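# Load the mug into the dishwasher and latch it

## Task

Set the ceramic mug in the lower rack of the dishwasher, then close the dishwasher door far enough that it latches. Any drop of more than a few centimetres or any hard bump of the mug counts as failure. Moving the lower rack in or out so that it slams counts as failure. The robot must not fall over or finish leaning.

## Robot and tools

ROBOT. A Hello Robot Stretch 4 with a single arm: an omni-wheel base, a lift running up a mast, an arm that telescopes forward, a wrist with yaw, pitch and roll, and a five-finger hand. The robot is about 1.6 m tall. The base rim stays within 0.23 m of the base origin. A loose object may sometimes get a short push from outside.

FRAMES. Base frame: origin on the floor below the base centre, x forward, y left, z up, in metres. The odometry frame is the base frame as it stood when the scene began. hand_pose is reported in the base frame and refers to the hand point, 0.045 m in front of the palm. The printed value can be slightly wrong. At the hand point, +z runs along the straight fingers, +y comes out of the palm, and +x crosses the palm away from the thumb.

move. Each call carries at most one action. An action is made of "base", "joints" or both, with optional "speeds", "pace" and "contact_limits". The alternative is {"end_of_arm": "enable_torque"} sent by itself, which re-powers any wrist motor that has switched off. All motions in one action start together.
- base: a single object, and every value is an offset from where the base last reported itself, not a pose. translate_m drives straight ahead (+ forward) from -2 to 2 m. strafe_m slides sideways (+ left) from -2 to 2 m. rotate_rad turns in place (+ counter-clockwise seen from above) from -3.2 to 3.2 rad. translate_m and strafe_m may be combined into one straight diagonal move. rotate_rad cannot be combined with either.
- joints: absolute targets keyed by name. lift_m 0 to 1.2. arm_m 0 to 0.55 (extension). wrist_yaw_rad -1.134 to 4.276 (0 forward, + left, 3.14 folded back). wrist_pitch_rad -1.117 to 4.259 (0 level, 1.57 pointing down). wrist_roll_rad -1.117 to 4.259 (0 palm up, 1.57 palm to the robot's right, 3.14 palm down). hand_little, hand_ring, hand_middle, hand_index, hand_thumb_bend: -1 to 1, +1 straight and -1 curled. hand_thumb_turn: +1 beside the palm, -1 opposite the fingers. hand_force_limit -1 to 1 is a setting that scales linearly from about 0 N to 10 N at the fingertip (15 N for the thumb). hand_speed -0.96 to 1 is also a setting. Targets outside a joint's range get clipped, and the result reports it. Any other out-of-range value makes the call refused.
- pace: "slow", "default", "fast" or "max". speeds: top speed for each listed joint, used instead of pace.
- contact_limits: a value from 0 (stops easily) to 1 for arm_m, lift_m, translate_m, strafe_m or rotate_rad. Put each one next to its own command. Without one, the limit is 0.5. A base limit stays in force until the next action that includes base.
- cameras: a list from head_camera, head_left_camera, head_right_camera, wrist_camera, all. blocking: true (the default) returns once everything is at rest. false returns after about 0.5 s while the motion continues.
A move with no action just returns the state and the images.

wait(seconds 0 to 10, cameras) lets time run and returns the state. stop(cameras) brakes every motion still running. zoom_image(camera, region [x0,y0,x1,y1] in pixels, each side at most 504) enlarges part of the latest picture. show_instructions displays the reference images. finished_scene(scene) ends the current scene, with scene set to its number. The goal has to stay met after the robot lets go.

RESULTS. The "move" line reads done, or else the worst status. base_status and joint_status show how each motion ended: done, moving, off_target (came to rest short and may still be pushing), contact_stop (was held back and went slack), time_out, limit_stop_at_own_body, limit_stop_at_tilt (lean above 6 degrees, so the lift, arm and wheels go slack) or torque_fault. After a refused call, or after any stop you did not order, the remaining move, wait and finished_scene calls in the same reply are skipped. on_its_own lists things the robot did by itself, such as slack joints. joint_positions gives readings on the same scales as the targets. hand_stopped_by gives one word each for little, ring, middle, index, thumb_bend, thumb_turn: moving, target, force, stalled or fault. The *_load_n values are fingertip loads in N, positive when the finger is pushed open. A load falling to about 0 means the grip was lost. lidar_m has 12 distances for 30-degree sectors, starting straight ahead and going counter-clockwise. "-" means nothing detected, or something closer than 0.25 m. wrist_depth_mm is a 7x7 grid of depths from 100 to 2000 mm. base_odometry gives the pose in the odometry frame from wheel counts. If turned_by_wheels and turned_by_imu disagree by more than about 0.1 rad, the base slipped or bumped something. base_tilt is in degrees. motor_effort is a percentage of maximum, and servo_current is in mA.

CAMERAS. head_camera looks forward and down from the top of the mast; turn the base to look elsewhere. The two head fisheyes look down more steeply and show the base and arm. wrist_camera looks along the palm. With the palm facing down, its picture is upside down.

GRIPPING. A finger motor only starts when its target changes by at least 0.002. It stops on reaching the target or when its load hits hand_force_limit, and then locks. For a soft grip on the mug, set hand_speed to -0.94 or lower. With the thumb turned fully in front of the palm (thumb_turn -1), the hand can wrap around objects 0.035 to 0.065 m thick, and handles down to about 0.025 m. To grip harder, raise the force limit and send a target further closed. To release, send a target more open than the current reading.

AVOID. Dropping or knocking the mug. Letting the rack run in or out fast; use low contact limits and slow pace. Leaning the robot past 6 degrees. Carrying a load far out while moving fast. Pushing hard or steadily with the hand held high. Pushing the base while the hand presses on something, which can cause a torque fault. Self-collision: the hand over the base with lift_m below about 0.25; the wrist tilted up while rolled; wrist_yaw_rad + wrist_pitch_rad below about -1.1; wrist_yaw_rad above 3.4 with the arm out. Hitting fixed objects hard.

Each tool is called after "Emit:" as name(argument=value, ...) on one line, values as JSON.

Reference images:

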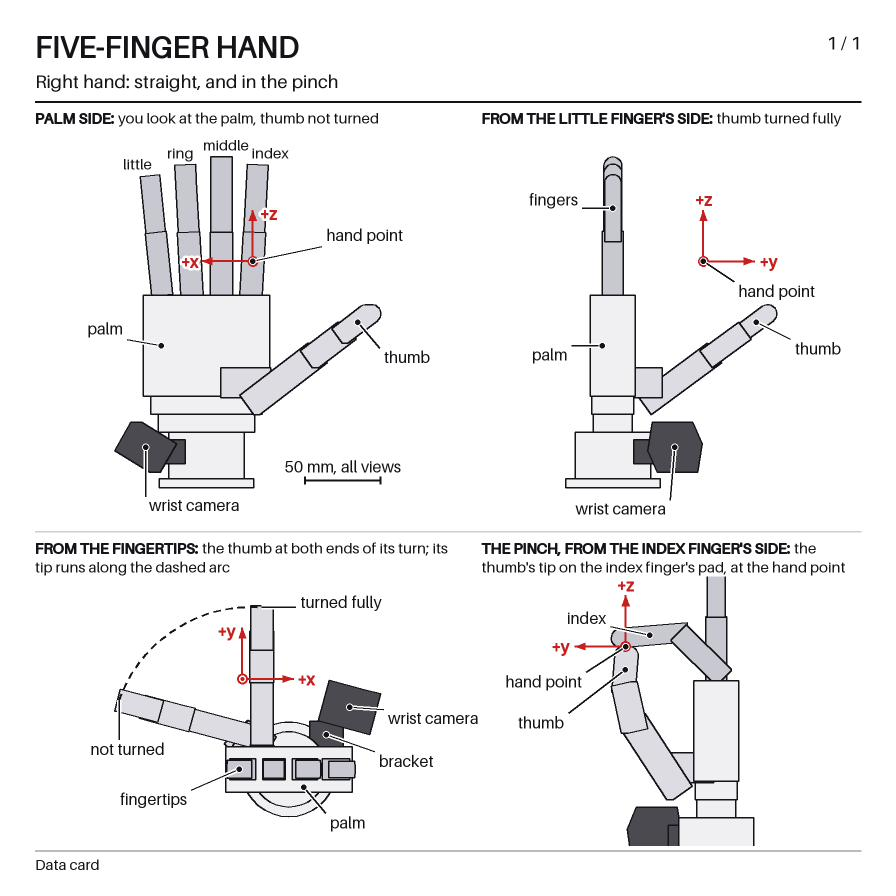

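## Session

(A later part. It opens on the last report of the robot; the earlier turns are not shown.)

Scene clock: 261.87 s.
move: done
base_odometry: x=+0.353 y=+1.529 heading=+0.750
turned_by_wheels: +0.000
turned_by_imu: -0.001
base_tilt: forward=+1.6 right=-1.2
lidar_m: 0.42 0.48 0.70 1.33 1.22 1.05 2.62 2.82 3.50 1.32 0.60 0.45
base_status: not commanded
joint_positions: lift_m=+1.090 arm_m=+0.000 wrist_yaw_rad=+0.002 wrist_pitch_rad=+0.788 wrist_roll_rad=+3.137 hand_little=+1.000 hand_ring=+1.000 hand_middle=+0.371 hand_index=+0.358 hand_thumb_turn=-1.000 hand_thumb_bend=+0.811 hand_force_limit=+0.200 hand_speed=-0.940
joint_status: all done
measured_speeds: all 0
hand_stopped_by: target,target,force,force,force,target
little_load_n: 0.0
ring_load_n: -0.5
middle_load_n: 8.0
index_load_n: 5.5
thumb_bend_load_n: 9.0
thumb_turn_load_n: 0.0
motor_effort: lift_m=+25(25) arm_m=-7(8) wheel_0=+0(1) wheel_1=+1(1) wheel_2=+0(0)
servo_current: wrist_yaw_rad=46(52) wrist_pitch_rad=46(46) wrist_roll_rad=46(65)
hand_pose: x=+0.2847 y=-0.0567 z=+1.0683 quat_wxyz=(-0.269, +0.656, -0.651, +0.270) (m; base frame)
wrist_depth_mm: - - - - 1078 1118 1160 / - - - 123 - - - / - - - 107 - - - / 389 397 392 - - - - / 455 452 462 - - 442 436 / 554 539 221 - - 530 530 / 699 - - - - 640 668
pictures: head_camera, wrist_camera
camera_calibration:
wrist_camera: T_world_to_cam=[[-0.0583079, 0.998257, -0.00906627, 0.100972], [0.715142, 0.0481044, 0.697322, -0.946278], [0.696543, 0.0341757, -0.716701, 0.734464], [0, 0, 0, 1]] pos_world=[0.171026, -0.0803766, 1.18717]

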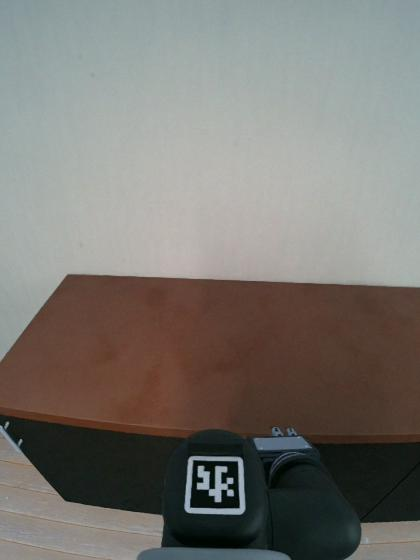

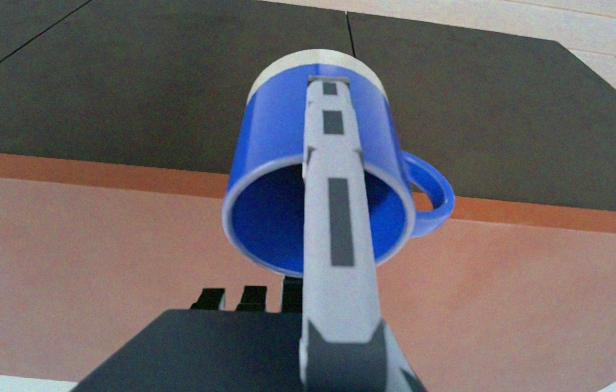

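Emit:
move(base={"translate_m": -0.6})

Emit:
move(base={"strafe_m": -1.6})

Emit:
move(base={"rotate_rad": -0.04}, joints={"lift_m": 0.8}, pace="slow", cameras=["head_camera", "wrist_camera", "head_right_camera"])

Scene clock: 271.23 s.
move: done
base_odometry: x=-0.086 y=+1.120 heading=+0.750
turned_by_wheels: +0.000
turned_by_imu: -0.001
base_tilt: forward=+1.7 right=-1.2
lidar_m: 1.03 1.11 1.43 0.91 0.62 0.87 2.04 2.17 3.07 1.79 1.42 1.07
base_status: done
joint_positions: lift_m=+1.090 arm_m=+0.000 wrist_yaw_rad=+0.002 wrist_pitch_rad=+0.788 wrist_roll_rad=+3.137 hand_little=+1.000 hand_ring=+1.000 hand_middle=+0.371 hand_index=+0.358 hand_thumb_turn=-1.000 hand_thumb_bend=+0.811 hand_force_limit=+0.200 hand_speed=-0.940
joint_status: not commanded
measured_speeds: all 0
hand_stopped_by: target,target,force,force,force,target
little_load_n: 0.5
ring_load_n: 0.0
middle_load_n: 8.0
index_load_n: 5.5
thumb_bend_load_n: 8.5
thumb_turn_load_n: 0.5
motor_effort: lift_m=+24(25) arm_m=-6(7) wheel_0=+0(6) wheel_1=+0(7) wheel_2=-2(10)
servo_current: wrist_yaw_rad=33(52) wrist_pitch_rad=33(52) wrist_roll_rad=20(59)
hand_pose: x=+0.2847 y=-0.0567 z=+1.0684 quat_wxyz=(-0.269, +0.656, -0.651, +0.270) (m; base frame)
wrist_depth_mm: 1182 1160 1160 1138 1138 1118 1160 / 1308 1281 1336 123 1255 1281 1281 / 1397 1430 1464 107 - 1464 1430 / - - - - - 1661 1708 / - - - - - 1863 1808 / - - 175 - - - - / 798 - - - - - -
pictures: none

Scene clock: 277.90 s.
move: done
base_odometry: x=+1.004 y=-0.051 heading=+0.750
turned_by_wheels: +0.000
turned_by_imu: -0.002
base_tilt: forward=+1.8 right=-1.3
lidar_m: 0.44 0.46 1.47 2.22 2.30 2.20 2.11 2.24 1.84 1.75 1.87 0.43
base_status: done
joint_positions: lift_m=+1.090 arm_m=+0.000 wrist_yaw_rad=+0.002 wrist_pitch_rad=+0.788 wrist_roll_rad=+3.137 hand_little=+1.000 hand_ring=+1.000 hand_middle=+0.371 hand_index=+0.358 hand_thumb_turn=-1.000 hand_thumb_bend=+0.811 hand_force_limit=+0.200 hand_speed=-0.940
joint_status: not commanded
measured_speeds: all 0
hand_stopped_by: target,target,force,force,force,target
little_load_n: 0.0
ring_load_n: 0.0
middle_load_n: 8.0
index_load_n: 5.5
thumb_bend_load_n: 9.0
thumb_turn_load_n: 0.5
motor_effort: lift_m=+24(24) arm_m=-6(7) wheel_0=+0(9) wheel_1=+0(12) wheel_2=-1(4)
servo_current: wrist_yaw_rad=39(52) wrist_pitch_rad=33(52) wrist_roll_rad=33(65)
hand_pose: x=+0.2847 y=-0.0567 z=+1.0684 quat_wxyz=(-0.269, +0.656, -0.651, +0.270) (m; base frame)
wrist_depth_mm: 1205 1182 1160 - 1078 1138 1160 / 1308 1308 1281 123 - 1255 1281 / 1499 1464 1397 107 - 1430 1464 / 1661 1661 1661 - - - - / - - 1618 - - - - / - - 193 - - - - / - - - - - - -
pictures: none

Scene clock: 280.87 s.
move: done
base_odometry: x=+1.004 y=-0.051 heading=+0.710
turned_by_wheels: -0.040
turned_by_imu: -0.041
base_tilt: forward=+1.8 right=-1.2
lidar_m: 0.43 0.43 1.41 2.23 2.30 2.25 2.11 2.23 1.83 1.76 1.80 0.46
base_status: done
joint_positions: lift_m=+0.800 arm_m=+0.000 wrist_yaw_rad=+0.002 wrist_pitch_rad=+0.788 wrist_roll_rad=+3.137 hand_little=+1.000 hand_ring=+1.000 hand_middle=+0.371 hand_index=+0.358 hand_thumb_turn=-1.000 hand_thumb_bend=+0.811 hand_force_limit=+0.200 hand_speed=-0.940
joint_status: all done
measured_speeds: all 0
hand_stopped_by: target,target,force,force,force,target
little_load_n: 0.0
ring_load_n: 0.0
middle_load_n: 8.0
index_load_n: 5.5
thumb_bend_load_n: 8.5
thumb_turn_load_n: 0.0
motor_effort: lift_m=+17(23) arm_m=-6(7) wheel_0=+1(5) wheel_1=+1(2) wheel_2=+2(4)
servo_current: wrist_yaw_rad=39(52) wrist_pitch_rad=52(59) wrist_roll_rad=46(59)
hand_pose: x=+0.2847 y=-0.0567 z=+0.7790 quat_wxyz=(-0.269, +0.656, -0.651, +0.270) (m; base frame)
wrist_depth_mm: 904 878 866 878 878 866 878 / 976 976 - 123 - 946 946 / 1098 1098 1098 107 - 1098 1098 / 1281 1281 1229 - - 1229 1229 / 1499 1464 1464 - - - - / - - 194 - - - - / - - - - - - -
pictures: head_camera, head_right_camera, wrist_camera
camera_calibration:
wrist_camera: T_world_to_cam=[[-0.0582386, 0.998261, -0.00913804, 0.0983958], [0.715146, 0.0481049, 0.697318, -0.744469], [0.696545, 0.0340758, -0.716704, 0.527186], [0, 0, 0, 1]] pos_world=[0.170926, -0.0803763, 0.897867]

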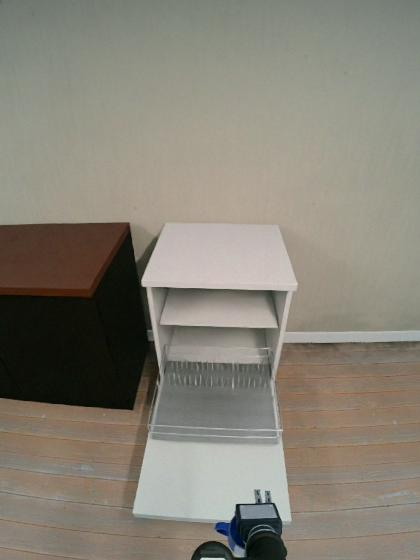

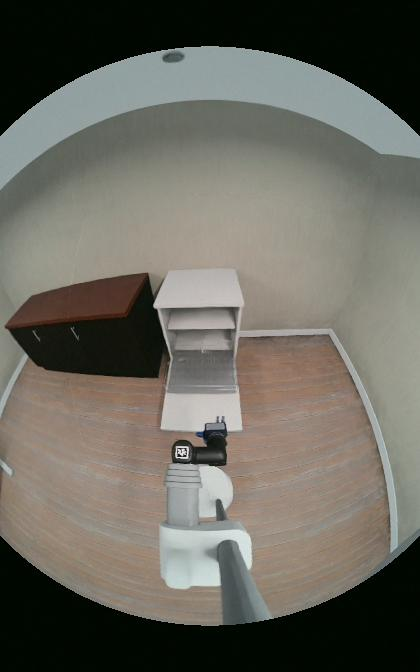

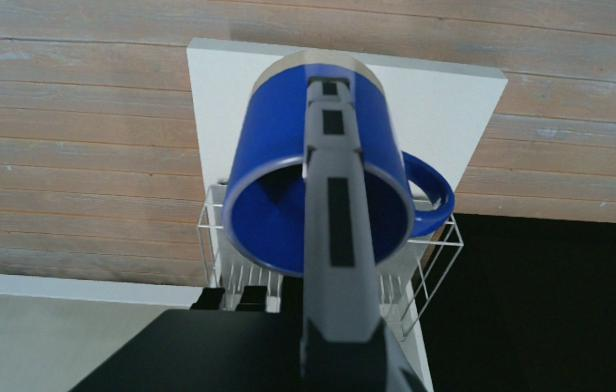

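Emit:
zoom_image(camera="head_camera", region=[120, 210, 310, 380])

Emit:
zoom_image(camera="head_camera", region=[120, 340, 310, 530])

Scaled by 2.653 from the camera's 420x560 image, which has a finer 1200x1600 frame.

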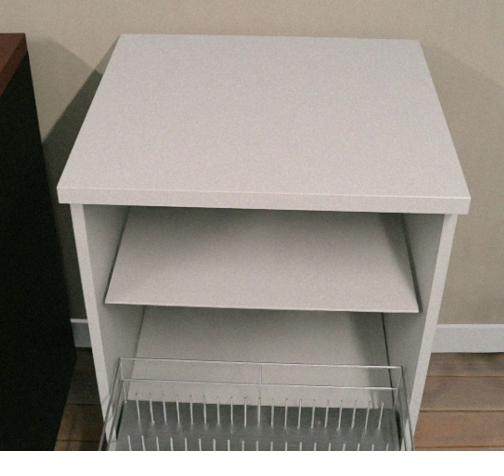

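Scaled by 2.653 from the camera's 420x560 image, which has a finer 1200x1600 frame.

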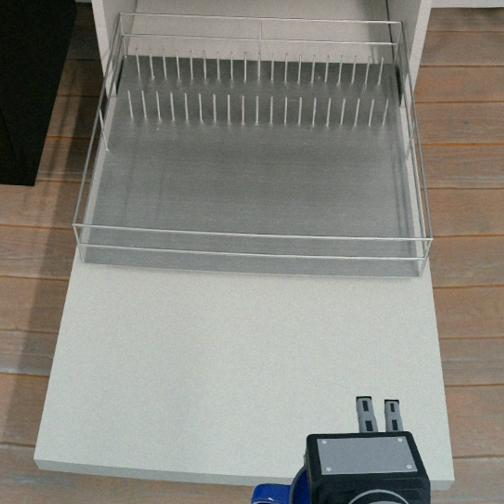

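Emit:
move(base={"translate_m": 0.1}, pace="slow")

Emit:
move(joints={"arm_m": 0.46, "lift_m": 0.5}, speeds={"arm_m": 0.15, "lift_m": 0.1}, cameras=["head_camera", "wrist_camera", "head_right_camera"])

Emit:
zoom_image(camera="head_right_camera", region=[120, 240, 290, 470])

Emit:
zoom_image(camera="head_camera", region=[120, 320, 320, 520])

Scene clock: 321.17 s.
move: done
base_odometry: x=+1.080 y=+0.014 heading=+0.710
turned_by_wheels: +0.000
turned_by_imu: -0.001
base_tilt: forward=+1.8 right=-1.3
lidar_m: 0.35 0.37 1.26 2.23 2.31 2.33 2.21 2.34 1.85 1.77 1.84 0.34
base_status: done
joint_positions: lift_m=+0.800 arm_m=+0.000 wrist_yaw_rad=+0.002 wrist_pitch_rad=+0.788 wrist_roll_rad=+3.137 hand_little=+1.000 hand_ring=+1.000 hand_middle=+0.371 hand_index=+0.358 hand_thumb_turn=-1.000 hand_thumb_bend=+0.811 hand_force_limit=+0.200 hand_speed=-0.940
joint_status: not commanded
measured_speeds: all 0
hand_stopped_by: target,target,force,force,force,target
little_load_n: 0.0
ring_load_n: 0.0
middle_load_n: 8.0
index_load_n: 5.5
thumb_bend_load_n: 8.5
thumb_turn_load_n: 0.5
motor_effort: lift_m=+17(18) arm_m=-6(7) wheel_0=+3(5) wheel_1=+2(5) wheel_2=-2(6)
servo_current: wrist_yaw_rad=46(52) wrist_pitch_rad=39(52) wrist_roll_rad=39(59)
hand_pose: x=+0.2847 y=-0.0567 z=+0.7790 quat_wxyz=(-0.269, +0.656, -0.651, +0.270) (m; base frame)
wrist_depth_mm: 891 891 - - - - 878 / 976 976 - 123 - - 946 / 1118 1118 1118 107 - 1098 1078 / 1281 1281 1182 - - 1205 1205 / 1464 1464 1464 - - - - / - - 194 - - - - / - - - - - - -
pictures: none

Scene clock: 324.90 s.
move: done
base_odometry: x=+1.080 y=+0.014 heading=+0.710
turned_by_wheels: +0.000
turned_by_imu: -0.001
base_tilt: forward=+1.6 right=-1.2
lidar_m: 0.34 0.35 1.23 2.26 2.26 2.33 2.22 2.34 1.85 1.76 1.85 0.35
base_status: not commanded
joint_positions: lift_m=+0.500 arm_m=+0.460 wrist_yaw_rad=+0.002 wrist_pitch_rad=+0.788 wrist_roll_rad=+3.137 hand_little=+1.000 hand_ring=+1.000 hand_middle=+0.371 hand_index=+0.358 hand_thumb_turn=-1.000 hand_thumb_bend=+0.811 hand_force_limit=+0.200 hand_speed=-0.940
joint_status: all done
measured_speeds: all 0
hand_stopped_by: target,target,force,force,force,target
little_load_n: -0.5
ring_load_n: 0.0
middle_load_n: 8.0
index_load_n: 5.5
thumb_bend_load_n: 9.0
thumb_turn_load_n: 0.0
motor_effort: lift_m=+18(18) arm_m=+7(8) wheel_0=+3(3) wheel_1=+2(2) wheel_2=-2(2)
servo_current: wrist_yaw_rad=46(52) wrist_pitch_rad=33(59) wrist_roll_rad=33(59)
hand_pose: x=+0.7443 y=-0.0567 z=+0.4789 quat_wxyz=(-0.269, +0.656, -0.651, +0.270) (m; base frame)
wrist_depth_mm: 574 286 278 282 283 282 - / 647 - - 123 - - - / 732 691 - 107 - - - / 788 820 - - - - - / 960 585 - - - - 683 / - 466 193 - - - - / - - - - - - -
pictures: head_camera, head_right_camera, wrist_camera
camera_calibration:
wrist_camera: T_world_to_cam=[[-0.0582386, 0.998261, -0.00913804, 0.122426], [0.715146, 0.0481049, 0.697318, -0.863957], [0.696545, 0.0340758, -0.716704, -0.00809892], [0, 0, 0, 1]] pos_world=[0.630626, -0.0803763, 0.597767]

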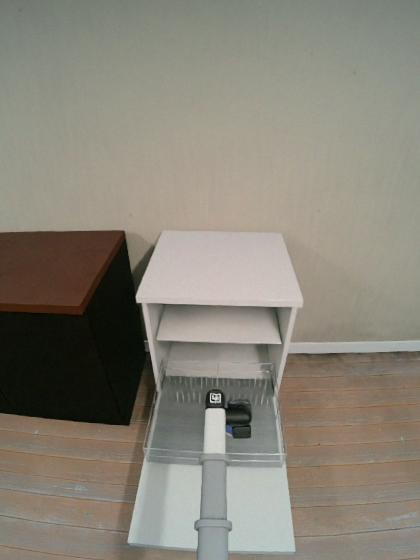

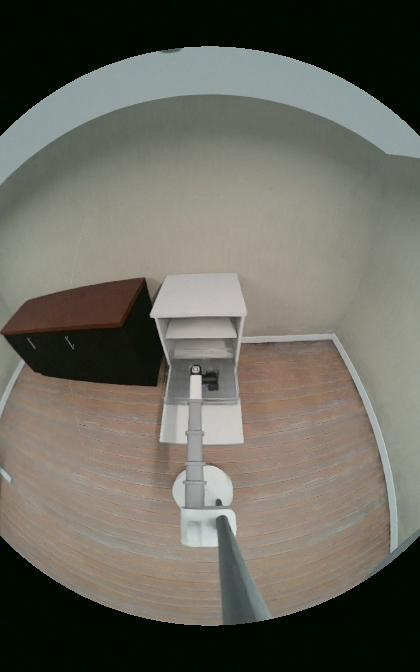

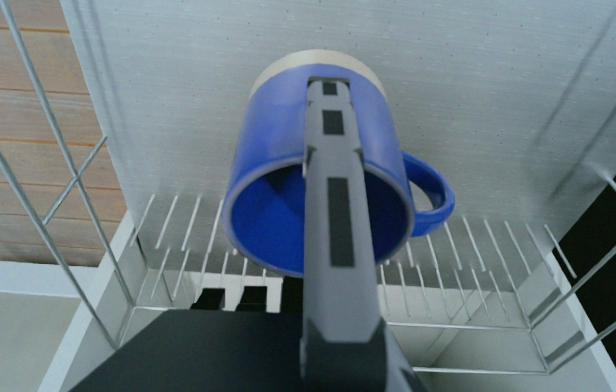

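Scaled by 2.191 from the camera's 420x672 image, which has a finer 600x960 frame.

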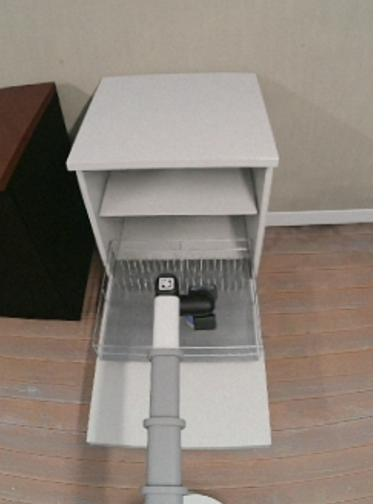

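Scaled by 2.520 from the camera's 420x560 image, which has a finer 1200x1600 frame.

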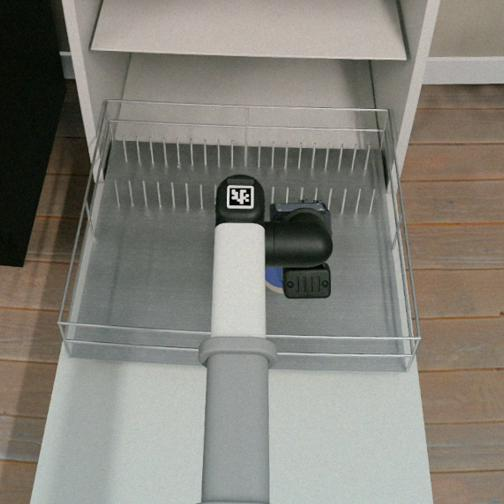

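Emit:
move(joints={"lift_m": 0.42}, speeds={"lift_m": 0.05}, contact_limits={"lift_m": 0.1}, cameras=["head_camera", "wrist_camera", "head_right_camera"])

Emit:
zoom_image(camera="head_camera", region=[120, 320, 320, 520])

Scene clock: 335.23 s.
move: done
base_odometry: x=+1.080 y=+0.014 heading=+0.710
turned_by_wheels: +0.000
turned_by_imu: -0.001
base_tilt: forward=+1.8 right=-1.2
lidar_m: 0.31 0.36 1.24 2.25 2.26 2.31 2.24 2.33 1.85 1.76 1.80 0.37
base_status: not commanded
joint_positions: lift_m=+0.420 arm_m=+0.460 wrist_yaw_rad=+0.002 wrist_pitch_rad=+0.788 wrist_roll_rad=+3.137 hand_little=+1.000 hand_ring=+1.000 hand_middle=+0.371 hand_index=+0.358 hand_thumb_turn=-1.000 hand_thumb_bend=+0.811 hand_force_limit=+0.200 hand_speed=-0.940
joint_status: all done
measured_speeds: all 0
hand_stopped_by: target,target,force,force,force,target
little_load_n: 0.0
ring_load_n: 0.0
middle_load_n: 7.5
index_load_n: 5.5
thumb_bend_load_n: 8.5
thumb_turn_load_n: 0.5
motor_effort: lift_m=+18(18) arm_m=+7(7) wheel_0=+3(3) wheel_1=+1(2) wheel_2=-2(2)
servo_current: wrist_yaw_rad=39(52) wrist_pitch_rad=33(46) wrist_roll_rad=26(59)
contact_limits: lift_m 0.1
hand_pose: x=+0.7443 y=-0.0567 z=+0.3989 quat_wxyz=(-0.269, +0.656, -0.651, +0.270) (m; base frame)
wrist_depth_mm: 219 214 213 213 211 211 213 / 239 237 238 123 236 235 235 / 278 270 267 107 259 264 264 / 699 - - - - - - / 842 377 - - - - - / - - 176 - - - - / - - - - - - -
pictures: head_camera, head_right_camera, wrist_camera
camera_calibration:
wrist_camera: T_world_to_cam=[[-0.0582386, 0.998261, -0.00913804, 0.121695], [0.715146, 0.0481049, 0.697318, -0.808171], [0.696545, 0.0340758, -0.716704, -0.0654352], [0, 0, 0, 1]] pos_world=[0.630626, -0.0803763, 0.517767]

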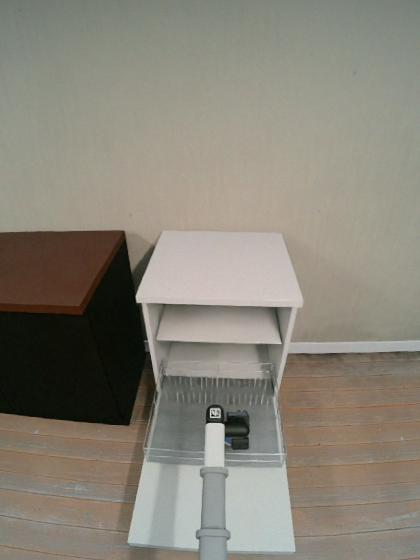

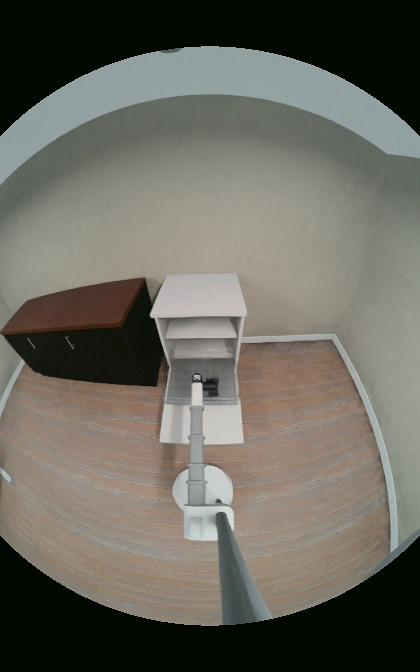

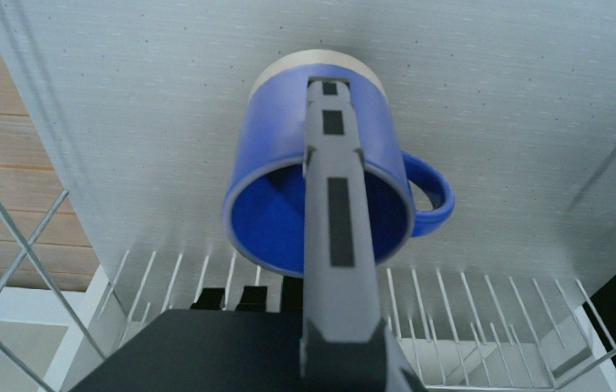

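Scaled by 2.520 from the camera's 420x560 image, which has a finer 1200x1600 frame.

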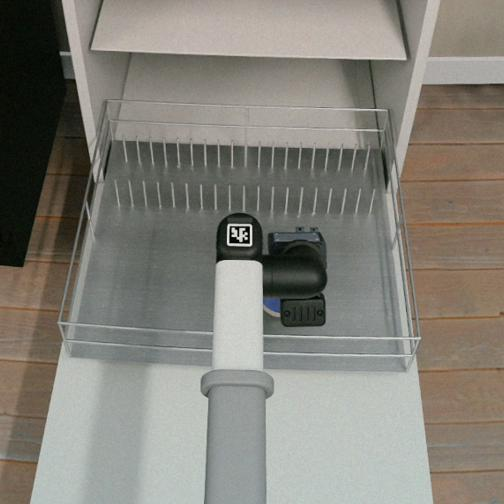

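Emit:
move(joints={"lift_m": 0.382}, speeds={"lift_m": 0.03}, contact_limits={"lift_m": 0.0}, cameras=["wrist_camera"])

Emit:
move(joints={"lift_m": 0.377}, speeds={"lift_m": 0.02}, contact_limits={"lift_m": 0.0}, cameras=["wrist_camera"])

Scene clock: 341.27 s.
move: done
base_odometry: x=+1.080 y=+0.014 heading=+0.710
turned_by_wheels: +0.000
turned_by_imu: -0.001
base_tilt: forward=+1.9 right=-1.2
lidar_m: 0.32 0.35 1.24 2.25 2.27 2.33 2.22 2.31 1.87 1.76 1.82 0.35
base_status: not commanded
joint_positions: lift_m=+0.382 arm_m=+0.460 wrist_yaw_rad=+0.002 wrist_pitch_rad=+0.788 wrist_roll_rad=+3.137 hand_little=+1.000 hand_ring=+1.000 hand_middle=+0.371 hand_index=+0.358 hand_thumb_turn=-1.000 hand_thumb_bend=+0.811 hand_force_limit=+0.200 hand_speed=-0.940
joint_status: all done
measured_speeds: all 0
hand_stopped_by: target,target,force,force,force,target
little_load_n: -0.5
ring_load_n: 0.0
middle_load_n: 7.5
index_load_n: 5.5
thumb_bend_load_n: 8.5
thumb_turn_load_n: 0.5
motor_effort: lift_m=+18(18) arm_m=+7(7) wheel_0=+3(3) wheel_1=+2(2) wheel_2=-2(2)
servo_current: wrist_yaw_rad=39(52) wrist_pitch_rad=33(46) wrist_roll_rad=33(65)
contact_limits: lift_m 0
hand_pose: x=+0.7443 y=-0.0567 z=+0.3609 quat_wxyz=(-0.269, +0.656, -0.651, +0.270) (m; base frame)
wrist_depth_mm: 178 177 177 173 176 174 - / 198 198 198 123 191 194 193 / 224 224 223 107 215 220 218 / 258 256 255 - - 251 250 / 741 - - - - 285 - / 904 - 175 - - - - / - - - - - - -
pictures: wrist_camera
camera_calibration:
wrist_camera: T_world_to_cam=[[-0.0582386, 0.998261, -0.00913804, 0.121347], [0.715146, 0.0481049, 0.697318, -0.781673], [0.696545, 0.0340758, -0.716704, -0.0926699], [0, 0, 0, 1]] pos_world=[0.630626, -0.0803763, 0.479767]

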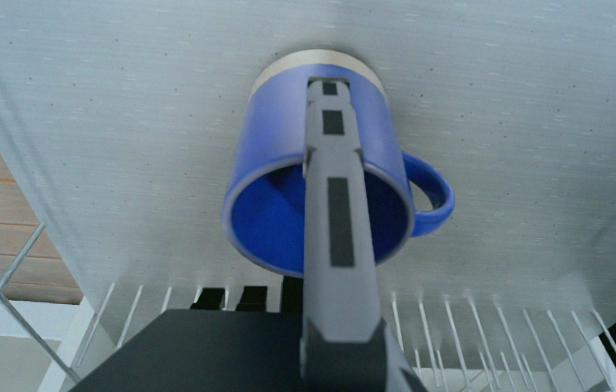

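Scene clock: 341.87 s.
move: done
base_odometry: x=+1.080 y=+0.014 heading=+0.710
turned_by_wheels: +0.000
turned_by_imu: +0.000
base_tilt: forward=+1.7 right=-1.2
lidar_m: 0.33 0.36 1.24 2.26 2.29 2.30 2.23 2.33 1.85 1.75 1.83 0.36
base_status: not commanded
joint_positions: lift_m=+0.377 arm_m=+0.460 wrist_yaw_rad=+0.002 wrist_pitch_rad=+0.788 wrist_roll_rad=+3.137 hand_little=+1.000 hand_ring=+1.000 hand_middle=+0.371 hand_index=+0.358 hand_thumb_turn=-1.000 hand_thumb_bend=+0.811 hand_force_limit=+0.200 hand_speed=-0.940
joint_status: all done
measured_speeds: all 0
hand_stopped_by: target,target,force,force,force,target
little_load_n: 0.0
ring_load_n: 0.0
middle_load_n: 7.5
index_load_n: 5.0
thumb_bend_load_n: 9.0
thumb_turn_load_n: 0.0
motor_effort: lift_m=+14(18) arm_m=+7(7) wheel_0=+3(3) wheel_1=+2(2) wheel_2=-2(2)
servo_current: wrist_yaw_rad=39(46) wrist_pitch_rad=46(46) wrist_roll_rad=33(39)
contact_limits: lift_m 0
hand_pose: x=+0.7443 y=-0.0567 z=+0.3562 quat_wxyz=(-0.269, +0.656, -0.651, +0.270) (m; base frame)
wrist_depth_mm: 174 174 175 173 170 173 172 / 196 195 195 123 193 193 196 / 220 220 219 107 213 216 216 / 253 254 253 - - 248 249 / 768 277 - - - 283 - / 878 - 175 - - - - / - - - - - - -
pictures: wrist_camera
camera_calibration:
wrist_camera: T_world_to_cam=[[-0.0579567, 0.998277, -0.00914281, 0.121124], [0.715164, 0.0479065, 0.697313, -0.778349], [0.69655, 0.0338754, -0.716708, -0.0959855], [0, 0, 0, 1]] pos_world=[0.630526, -0.0803759, 0.475067]

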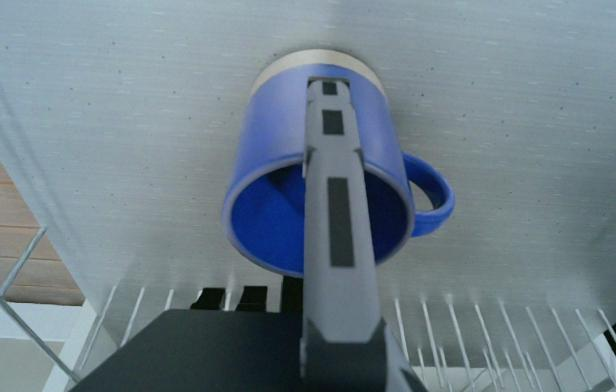

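Emit:
move(joints={"hand_index": 0.6, "hand_middle": 0.6, "hand_thumb_bend": 1.0, "hand_speed": -0.9}, cameras=["wrist_camera"])

Emit:
move(joints={"hand_index": 1.0, "hand_middle": 1.0, "hand_speed": -0.7}, cameras=["wrist_camera"])

Scene clock: 349.47 s.
move: done
base_odometry: x=+1.080 y=+0.014 heading=+0.710
turned_by_wheels: +0.000
turned_by_imu: -0.001
base_tilt: forward=+1.7 right=-1.2
lidar_m: 0.34 0.36 1.25 2.28 2.28 2.33 2.21 2.29 1.83 1.75 1.83 0.35
base_status: not commanded
joint_positions: lift_m=+0.377 arm_m=+0.460 wrist_yaw_rad=+0.002 wrist_pitch_rad=+0.788 wrist_roll_rad=+3.137 hand_little=+1.000 hand_ring=+1.000 hand_middle=+0.600 hand_index=+0.600 hand_thumb_turn=-1.000 hand_thumb_bend=+1.000 hand_force_limit=+0.200 hand_speed=-0.900
joint_status: all done
measured_speeds: all 0
hand_stopped_by: target,target,target,target,target,target
little_load_n: 0.0
ring_load_n: 0.0
middle_load_n: 0.0
index_load_n: 0.0
thumb_bend_load_n: 0.0
thumb_turn_load_n: 0.0
motor_effort: lift_m=+16(16) arm_m=+7(7) wheel_0=+3(3) wheel_1=+2(2) wheel_2=-2(2)
servo_current: wrist_yaw_rad=39(46) wrist_pitch_rad=39(46) wrist_roll_rad=26(52)
contact_limits: lift_m 0
hand_pose: x=+0.7443 y=-0.0567 z=+0.3560 quat_wxyz=(-0.269, +0.656, -0.651, +0.270) (m; base frame)
wrist_depth_mm: 173 173 173 173 171 171 169 / 193 194 193 112 190 191 - / 221 218 217 - 211 215 214 / 253 251 250 - - 244 245 / 732 283 - - - 277 277 / 878 - 175 - - - - / - - - - - - -
pictures: wrist_camera
camera_calibration:
wrist_camera: T_world_to_cam=[[-0.0579567, 0.998277, -0.00914281, 0.121123], [0.715164, 0.0479065, 0.697313, -0.778279], [0.69655, 0.0338754, -0.716708, -0.0960572], [0, 0, 0, 1]] pos_world=[0.630526, -0.0803759, 0.474967]

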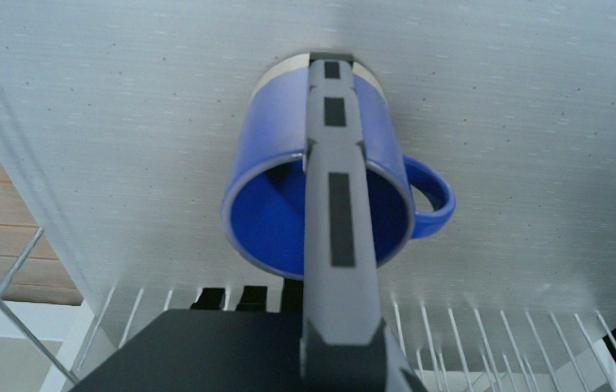

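Scene clock: 350.43 s.
move: done
base_odometry: x=+1.080 y=+0.014 heading=+0.710
turned_by_wheels: +0.000
turned_by_imu: +0.000
base_tilt: forward=+1.8 right=-1.2
lidar_m: 0.32 0.34 1.27 2.25 2.27 2.32 2.21 2.32 1.85 1.75 1.83 0.36
base_status: not commanded
joint_positions: lift_m=+0.377 arm_m=+0.460 wrist_yaw_rad=+0.002 wrist_pitch_rad=+0.788 wrist_roll_rad=+3.137 hand_little=+1.000 hand_ring=+1.000 hand_middle=+1.000 hand_index=+1.000 hand_thumb_turn=-1.000 hand_thumb_bend=+1.000 hand_force_limit=+0.200 hand_speed=-0.700
joint_status: all done
measured_speeds: all 0
hand_stopped_by: target,target,target,target,target,target
little_load_n: 0.0
ring_load_n: 0.0
middle_load_n: 0.0
index_load_n: 0.0
thumb_bend_load_n: 0.0
thumb_turn_load_n: 0.0
motor_effort: lift_m=+16(16) arm_m=+7(7) wheel_0=+3(3) wheel_1=+2(2) wheel_2=-2(2)
servo_current: wrist_yaw_rad=46(46) wrist_pitch_rad=33(46) wrist_roll_rad=39(46)
contact_limits: lift_m 0
hand_pose: x=+0.7443 y=-0.0567 z=+0.3560 quat_wxyz=(-0.269, +0.656, -0.651, +0.270) (m; base frame)
wrist_depth_mm: 174 174 173 172 170 171 170 / 195 194 193 112 191 189 - / 219 219 218 - 210 214 213 / 253 250 249 - - 246 243 / 750 283 - - - 276 276 / 878 - 175 - - - - / - - - - - - -
pictures: wrist_camera
camera_calibration:
wrist_camera: T_world_to_cam=[[-0.0579567, 0.998277, -0.00914281, 0.121123], [0.715164, 0.0479065, 0.697313, -0.778279], [0.69655, 0.0338754, -0.716708, -0.0960572], [0, 0, 0, 1]] pos_world=[0.630526, -0.0803759, 0.474967]

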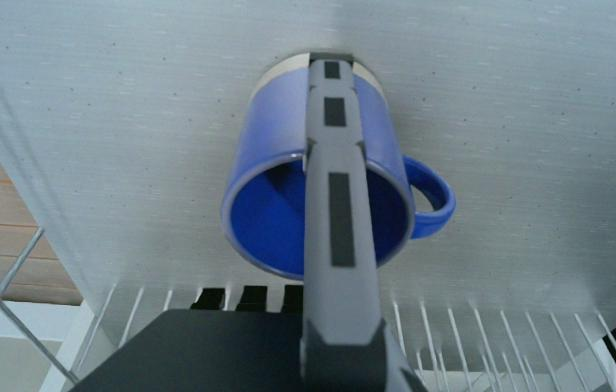

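Emit:
move(joints={"lift_m": 0.5}, pace="slow", cameras=["wrist_camera"])

Emit:
move(joints={"lift_m": 0.6, "arm_m": 0.2, "hand_index": -0.95, "hand_middle": -0.95, "hand_ring": -0.95, "hand_little": -0.95, "hand_thumb_turn": 1.0}, base={"strafe_m": 0.08}, cameras=["wrist_camera", "head_camera"])

Emit:
zoom_image(camera="head_camera", region=[120, 320, 320, 520])

Scene clock: 400.60 s.
move: done
base_odometry: x=+1.080 y=+0.014 heading=+0.710
turned_by_wheels: +0.000
turned_by_imu: -0.001
base_tilt: forward=+1.8 right=-1.1
lidar_m: 0.34 0.36 1.22 2.24 2.28 2.32 2.21 2.28 1.83 1.74 1.86 0.35
base_status: not commanded
joint_positions: lift_m=+0.500 arm_m=+0.460 wrist_yaw_rad=+0.002 wrist_pitch_rad=+0.788 wrist_roll_rad=+3.137 hand_little=+1.000 hand_ring=+1.000 hand_middle=+1.000 hand_index=+1.000 hand_thumb_turn=-1.000 hand_thumb_bend=+1.000 hand_force_limit=+0.200 hand_speed=-0.700
joint_status: all done
measured_speeds: all 0
hand_stopped_by: target,target,target,target,target,target
little_load_n: 0.0
ring_load_n: 0.0
middle_load_n: 0.0
index_load_n: 0.0
thumb_bend_load_n: 0.0
thumb_turn_load_n: 0.0
motor_effort: lift_m=+24(26) arm_m=+7(7) wheel_0=+3(3) wheel_1=+1(2) wheel_2=-2(2)
servo_current: wrist_yaw_rad=46(52) wrist_pitch_rad=46(59) wrist_roll_rad=33(52)
hand_pose: x=+0.7443 y=-0.0567 z=+0.4784 quat_wxyz=(-0.269, +0.656, -0.651, +0.270) (m; base frame)
wrist_depth_mm: 574 286 277 - 279 281 - / 647 - - 110 - - - / 741 691 - - - - - / 820 809 - - - - - / 976 585 - - - - - / - 459 194 - - - - / - - - - - - -
pictures: wrist_camera
camera_calibration:
wrist_camera: T_world_to_cam=[[-0.0579567, 0.998277, -0.00914281, 0.122241], [0.715164, 0.0479065, 0.697313, -0.863561], [0.69655, 0.0338754, -0.716708, -0.00840373], [0, 0, 0, 1]] pos_world=[0.630526, -0.0803759, 0.597267]

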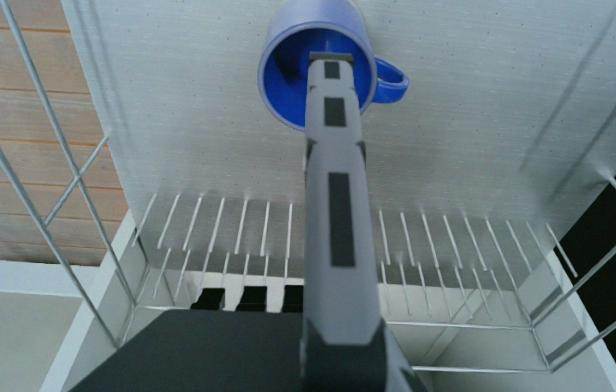

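Scene clock: 404.53 s.
move: done
base_odometry: x=+1.027 y=+0.074 heading=+0.710
turned_by_wheels: +0.000
turned_by_imu: -0.001
base_tilt: forward=+1.8 right=-1.2
lidar_m: 0.34 0.36 1.26 2.17 2.17 2.32 2.21 2.33 1.91 1.84 0.51 0.35
base_status: done
joint_positions: lift_m=+0.600 arm_m=+0.200 wrist_yaw_rad=+0.002 wrist_pitch_rad=+0.788 wrist_roll_rad=+3.137 hand_little=-0.950 hand_ring=-0.950 hand_middle=-0.950 hand_index=-0.950 hand_thumb_turn=+1.000 hand_thumb_bend=+1.000 hand_force_limit=+0.200 hand_speed=-0.700
joint_status: all done
measured_speeds: all 0
hand_stopped_by: target,target,target,target,target,target
little_load_n: 0.0
ring_load_n: 0.0
middle_load_n: 0.0
index_load_n: 0.0
thumb_bend_load_n: 0.0
thumb_turn_load_n: 0.0
motor_effort: lift_m=+24(26) arm_m=-7(8) wheel_0=+1(10) wheel_1=+0(8) wheel_2=-1(3)
servo_current: wrist_yaw_rad=39(52) wrist_pitch_rad=33(59) wrist_roll_rad=52(72)
hand_pose: x=+0.4847 y=-0.0567 z=+0.5784 quat_wxyz=(-0.269, +0.656, -0.651, +0.270) (m; base frame)
wrist_depth_mm: 683 - - - - - - / 750 - - - - - 750 / 831 504 - - - 809 842 / 991 931 124 - - 442 891 / 1160 1060 136 142 - 809 - / - - 144 145 - - - / - - - - - - -
pictures: head_camera, wrist_camera
camera_calibration:
wrist_camera: T_world_to_cam=[[-0.0579567, 0.998277, -0.00914281, 0.10811], [0.715164, 0.0479065, 0.697313, -0.747636], [0.69655, 0.0338754, -0.716708, 0.244091], [0, 0, 0, 1]] pos_world=[0.370926, -0.0803759, 0.697267]

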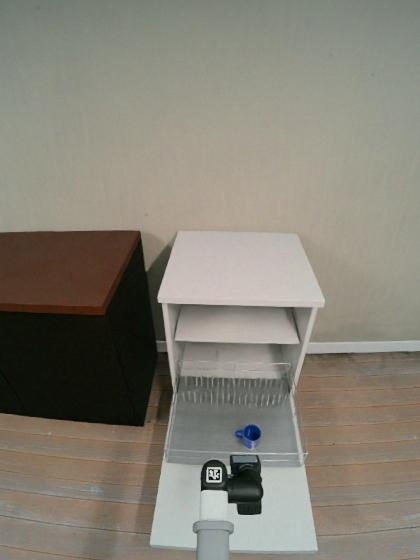

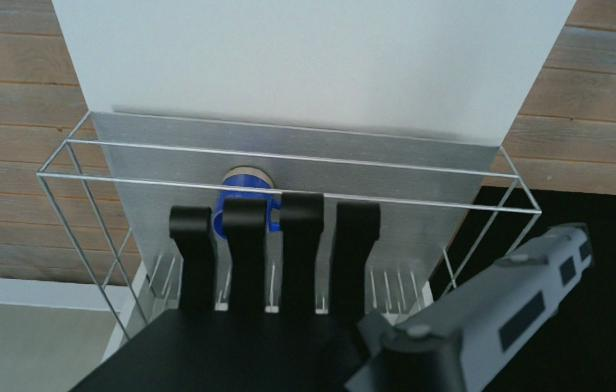

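Scaled by 2.520 from the camera's 420x560 image, which has a finer 1200x1600 frame.

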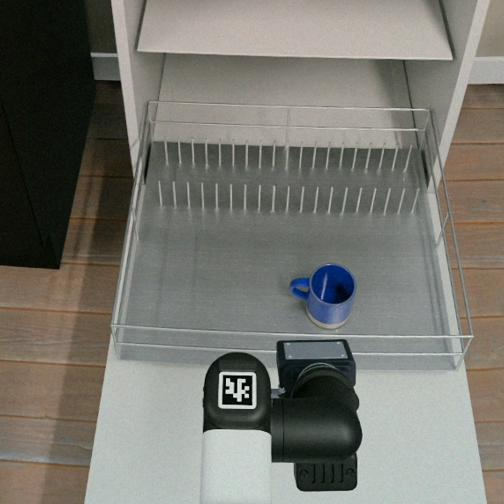

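Emit:
move(joints={"arm_m": 0.12, "wrist_pitch_rad": 0.0})

Emit:
move(joints={"lift_m": 0.235}, pace="slow", contact_limits={"lift_m": 0.1}, cameras=["wrist_camera", "head_camera"])

Emit:
zoom_image(camera="head_camera", region=[120, 360, 320, 560])

Scene clock: 417.73 s.
move: done
base_odometry: x=+1.027 y=+0.074 heading=+0.710
turned_by_wheels: +0.000
turned_by_imu: -0.001
base_tilt: forward=+1.8 right=-1.2
lidar_m: 0.36 0.35 1.22 2.17 2.18 2.30 2.21 2.32 1.92 1.83 0.54 0.38
base_status: not commanded
joint_positions: lift_m=+0.600 arm_m=+0.120 wrist_yaw_rad=+0.002 wrist_pitch_rad=+0.009 wrist_roll_rad=+3.137 hand_little=-0.950 hand_ring=-0.950 hand_middle=-0.950 hand_index=-0.950 hand_thumb_turn=+1.000 hand_thumb_bend=+1.000 hand_force_limit=+0.200 hand_speed=-0.700
joint_status: all done
measured_speeds: all 0
hand_stopped_by: target,target,target,target,target,target
little_load_n: 0.0
ring_load_n: 0.0
middle_load_n: 0.0
index_load_n: 0.0
thumb_bend_load_n: 0.0
thumb_turn_load_n: 0.0
motor_effort: lift_m=+24(24) arm_m=-6(8) wheel_0=+1(1) wheel_1=+0(0) wheel_2=-1(1)
servo_current: wrist_yaw_rad=39(52) wrist_pitch_rad=46(163) wrist_roll_rad=39(52)
hand_pose: x=+0.5121 y=-0.0565 z=+0.7157 quat_wxyz=(-0.497, +0.504, -0.501, +0.499) (m; base frame)
wrist_depth_mm: - - 854 - 723 - - / - - - - - - - / - - - - - - - / - - 125 - - - - / - - 136 142 - - - / - - 144 - - - - / - - - - - - -
pictures: none

Scene clock: 421.20 s.
move: done
base_odometry: x=+1.027 y=+0.074 heading=+0.710
turned_by_wheels: +0.000
turned_by_imu: -0.001
base_tilt: forward=+1.8 right=-1.2
lidar_m: 0.34 0.36 1.28 2.13 2.16 2.33 2.22 2.32 1.93 1.85 0.54 0.36
base_status: not commanded
joint_positions: lift_m=+0.235 arm_m=+0.120 wrist_yaw_rad=+0.002 wrist_pitch_rad=+0.008 wrist_roll_rad=+3.137 hand_little=-0.950 hand_ring=-0.950 hand_middle=-0.950 hand_index=-0.950 hand_thumb_turn=+1.000 hand_thumb_bend=+1.000 hand_force_limit=+0.200 hand_speed=-0.700
joint_status: all done
measured_speeds: all 0
hand_stopped_by: target,target,target,target,target,target
little_load_n: 0.0
ring_load_n: 0.0
middle_load_n: 0.0
index_load_n: 0.0
thumb_bend_load_n: 0.0
thumb_turn_load_n: -0.5
motor_effort: lift_m=+16(23) arm_m=-6(7) wheel_0=+1(1) wheel_1=+0(1) wheel_2=-1(1)
servo_current: wrist_yaw_rad=46(52) wrist_pitch_rad=52(65) wrist_roll_rad=39(52)
contact_limits: lift_m 0.1
hand_pose: x=+0.5121 y=-0.0565 z=+0.3513 quat_wxyz=(-0.497, +0.504, -0.500, +0.499) (m; base frame)
wrist_depth_mm: - - - - - - - / - - - - - - - / - - - - - - 342 / - 282 124 115 597 - - / - 279 136 142 - - - / - - 144 145 - - - / - - - - - - -
pictures: head_camera, wrist_camera
camera_calibration:
wrist_camera: T_world_to_cam=[[-0.0352828, 0.998317, -0.0460211, 0.108793], [0.0188028, 0.0467047, 0.998732, -0.358344], [0.9992, 0.0343728, -0.020419, -0.337373], [0, 0, 0, 1]] pos_world=[0.347679, -0.080277, 0.356008]

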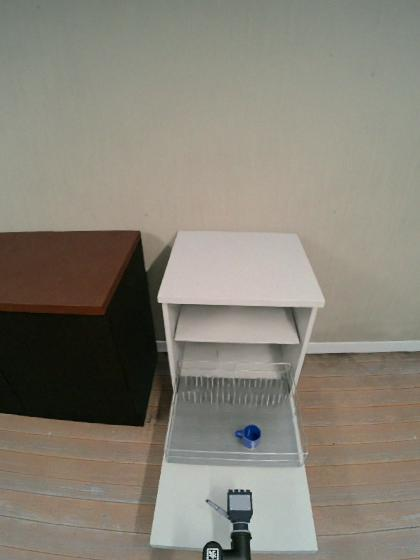

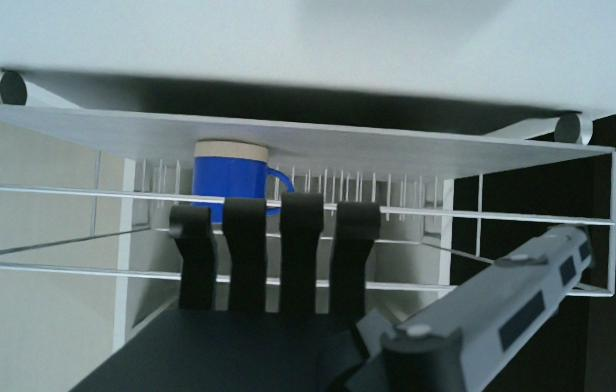

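Scaled by 2.520 from the camera's 420x560 image, which has a finer 1200x1600 frame.

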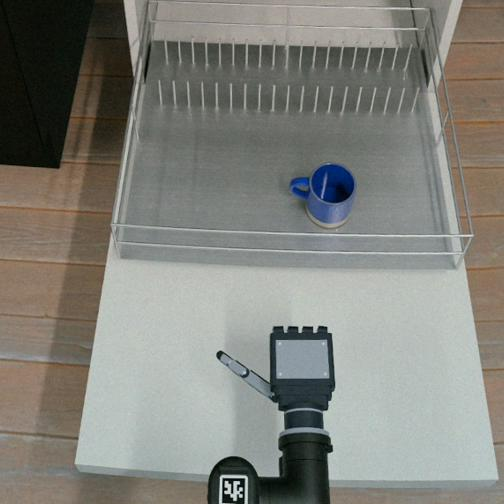

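Emit:
move(joints={"arm_m": 0.30}, speeds={"arm_m": 0.04}, contact_limits={"arm_m": 0.1}, cameras=["wrist_camera", "head_camera"])

Scene clock: 438.40 s.
move: done
base_odometry: x=+1.027 y=+0.074 heading=+0.710
turned_by_wheels: +0.000
turned_by_imu: -0.002
base_tilt: forward=+1.8 right=-1.2
lidar_m: 0.35 0.38 1.22 2.14 2.18 2.31 2.22 2.33 1.95 1.83 0.54 0.37
base_status: not commanded
joint_positions: lift_m=+0.235 arm_m=+0.300 wrist_yaw_rad=+0.001 wrist_pitch_rad=+0.008 wrist_roll_rad=+3.137 hand_little=-0.950 hand_ring=-0.950 hand_middle=-0.950 hand_index=-0.950 hand_thumb_turn=+1.000 hand_thumb_bend=+1.000 hand_force_limit=+0.200 hand_speed=-0.700
joint_status: all done
measured_speeds: all 0
hand_stopped_by: target,target,target,target,target,target
little_load_n: 0.0
ring_load_n: 0.0
middle_load_n: 0.0
index_load_n: 0.0
thumb_bend_load_n: 0.0
thumb_turn_load_n: 0.0
motor_effort: lift_m=+17(17) arm_m=+7(9) wheel_0=+0(1) wheel_1=+0(1) wheel_2=-1(2)
servo_current: wrist_yaw_rad=26(52) wrist_pitch_rad=46(65) wrist_roll_rad=39(65)
contact_limits: arm_m 0.1; lift_m 0.1
hand_pose: x=+0.6917 y=-0.0568 z=+0.3513 quat_wxyz=(-0.497, +0.503, -0.501, +0.499) (m; base frame)
wrist_depth_mm: - - - - - - - / 198 195 189 183 189 183 - / - - - 281 263 250 274 / - 229 124 119 473 - - / - - 135 142 - - - / - - 144 145 - - - / - - - - - - -
pictures: head_camera, wrist_camera
camera_calibration:
wrist_camera: T_world_to_cam=[[-0.0342729, 0.99836, -0.0458454, 0.114628], [0.0187543, 0.0465068, 0.998742, -0.361609], [0.999237, 0.03337, -0.0203175, -0.516863], [0, 0, 0, 1]] pos_world=[0.527179, -0.0803747, 0.355908]

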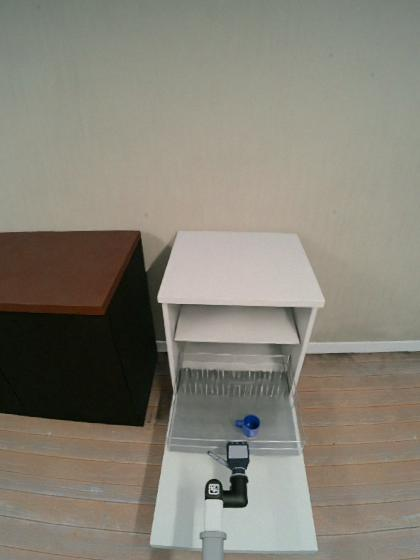

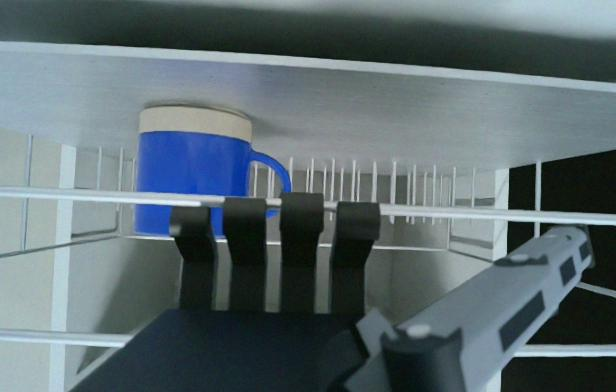

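Emit:
move(joints={"arm_m": 0.55}, speeds={"arm_m": 0.04}, contact_limits={"arm_m": 0.1}, cameras=["wrist_camera", "head_camera"])

Emit:
zoom_image(camera="head_camera", region=[120, 320, 330, 560])

Scene clock: 448.07 s.
move: done
base_odometry: x=+1.027 y=+0.074 heading=+0.710
turned_by_wheels: +0.000
turned_by_imu: -0.003
base_tilt: forward=+1.8 right=-1.2
lidar_m: 0.33 0.37 1.26 2.16 2.18 2.33 2.23 2.34 1.92 1.84 0.55 0.35
base_status: not commanded
joint_positions: lift_m=+0.235 arm_m=+0.548 wrist_yaw_rad=+0.000 wrist_pitch_rad=+0.008 wrist_roll_rad=+3.137 hand_little=-0.950 hand_ring=-0.950 hand_middle=-0.950 hand_index=-0.950 hand_thumb_turn=+1.000 hand_thumb_bend=+1.000 hand_force_limit=+0.200 hand_speed=-0.700
joint_status: all done
joint sent to its limit — arm_m, upper limit.
measured_speeds: all 0
hand_stopped_by: target,target,target,target,target,target
little_load_n: 0.0
ring_load_n: 0.0
middle_load_n: 0.0
index_load_n: 0.0
thumb_bend_load_n: 0.0
thumb_turn_load_n: 0.0
motor_effort: lift_m=+17(18) arm_m=+7(10) wheel_0=+0(1) wheel_1=+0(1) wheel_2=-2(2)
servo_current: wrist_yaw_rad=39(52) wrist_pitch_rad=52(65) wrist_roll_rad=26(59)
contact_limits: arm_m 0.1; lift_m 0.1
hand_pose: x=+0.9403 y=-0.0568 z=+0.3513 quat_wxyz=(-0.497, +0.503, -0.501, +0.499) (m; base frame)
wrist_depth_mm: - - - - - - - / 194 190 184 180 186 182 - / - - - 274 260 248 238 / 149 - 123 119 158 160 - / - 691 135 142 - - - / - 691 145 145 - - - / - - - - - - -
pictures: head_camera, wrist_camera
camera_calibration:
wrist_camera: T_world_to_cam=[[-0.0341731, 0.998364, -0.0458444, 0.12307], [0.018759, 0.0465039, 0.998742, -0.366275], [0.99924, 0.0332701, -0.0203175, -0.765284], [0, 0, 0, 1]] pos_world=[0.775779, -0.0803745, 0.355908]

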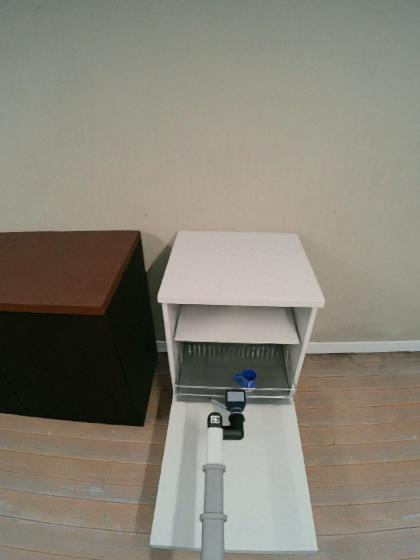

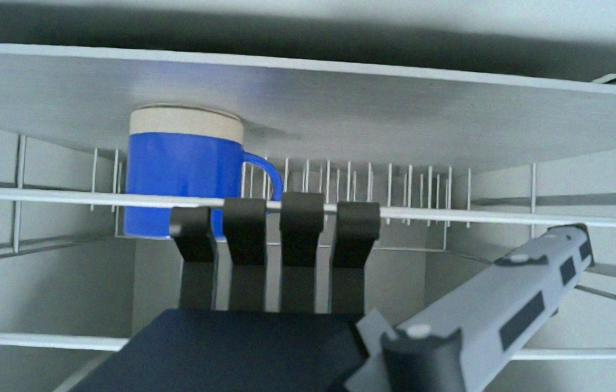

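Scaled by 2.100 from the camera's 420x560 image, which has a finer 1200x1600 frame.

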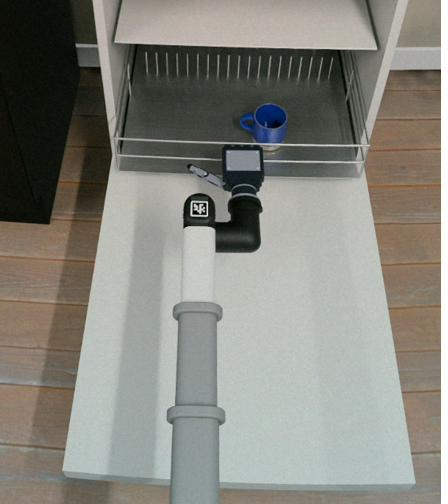

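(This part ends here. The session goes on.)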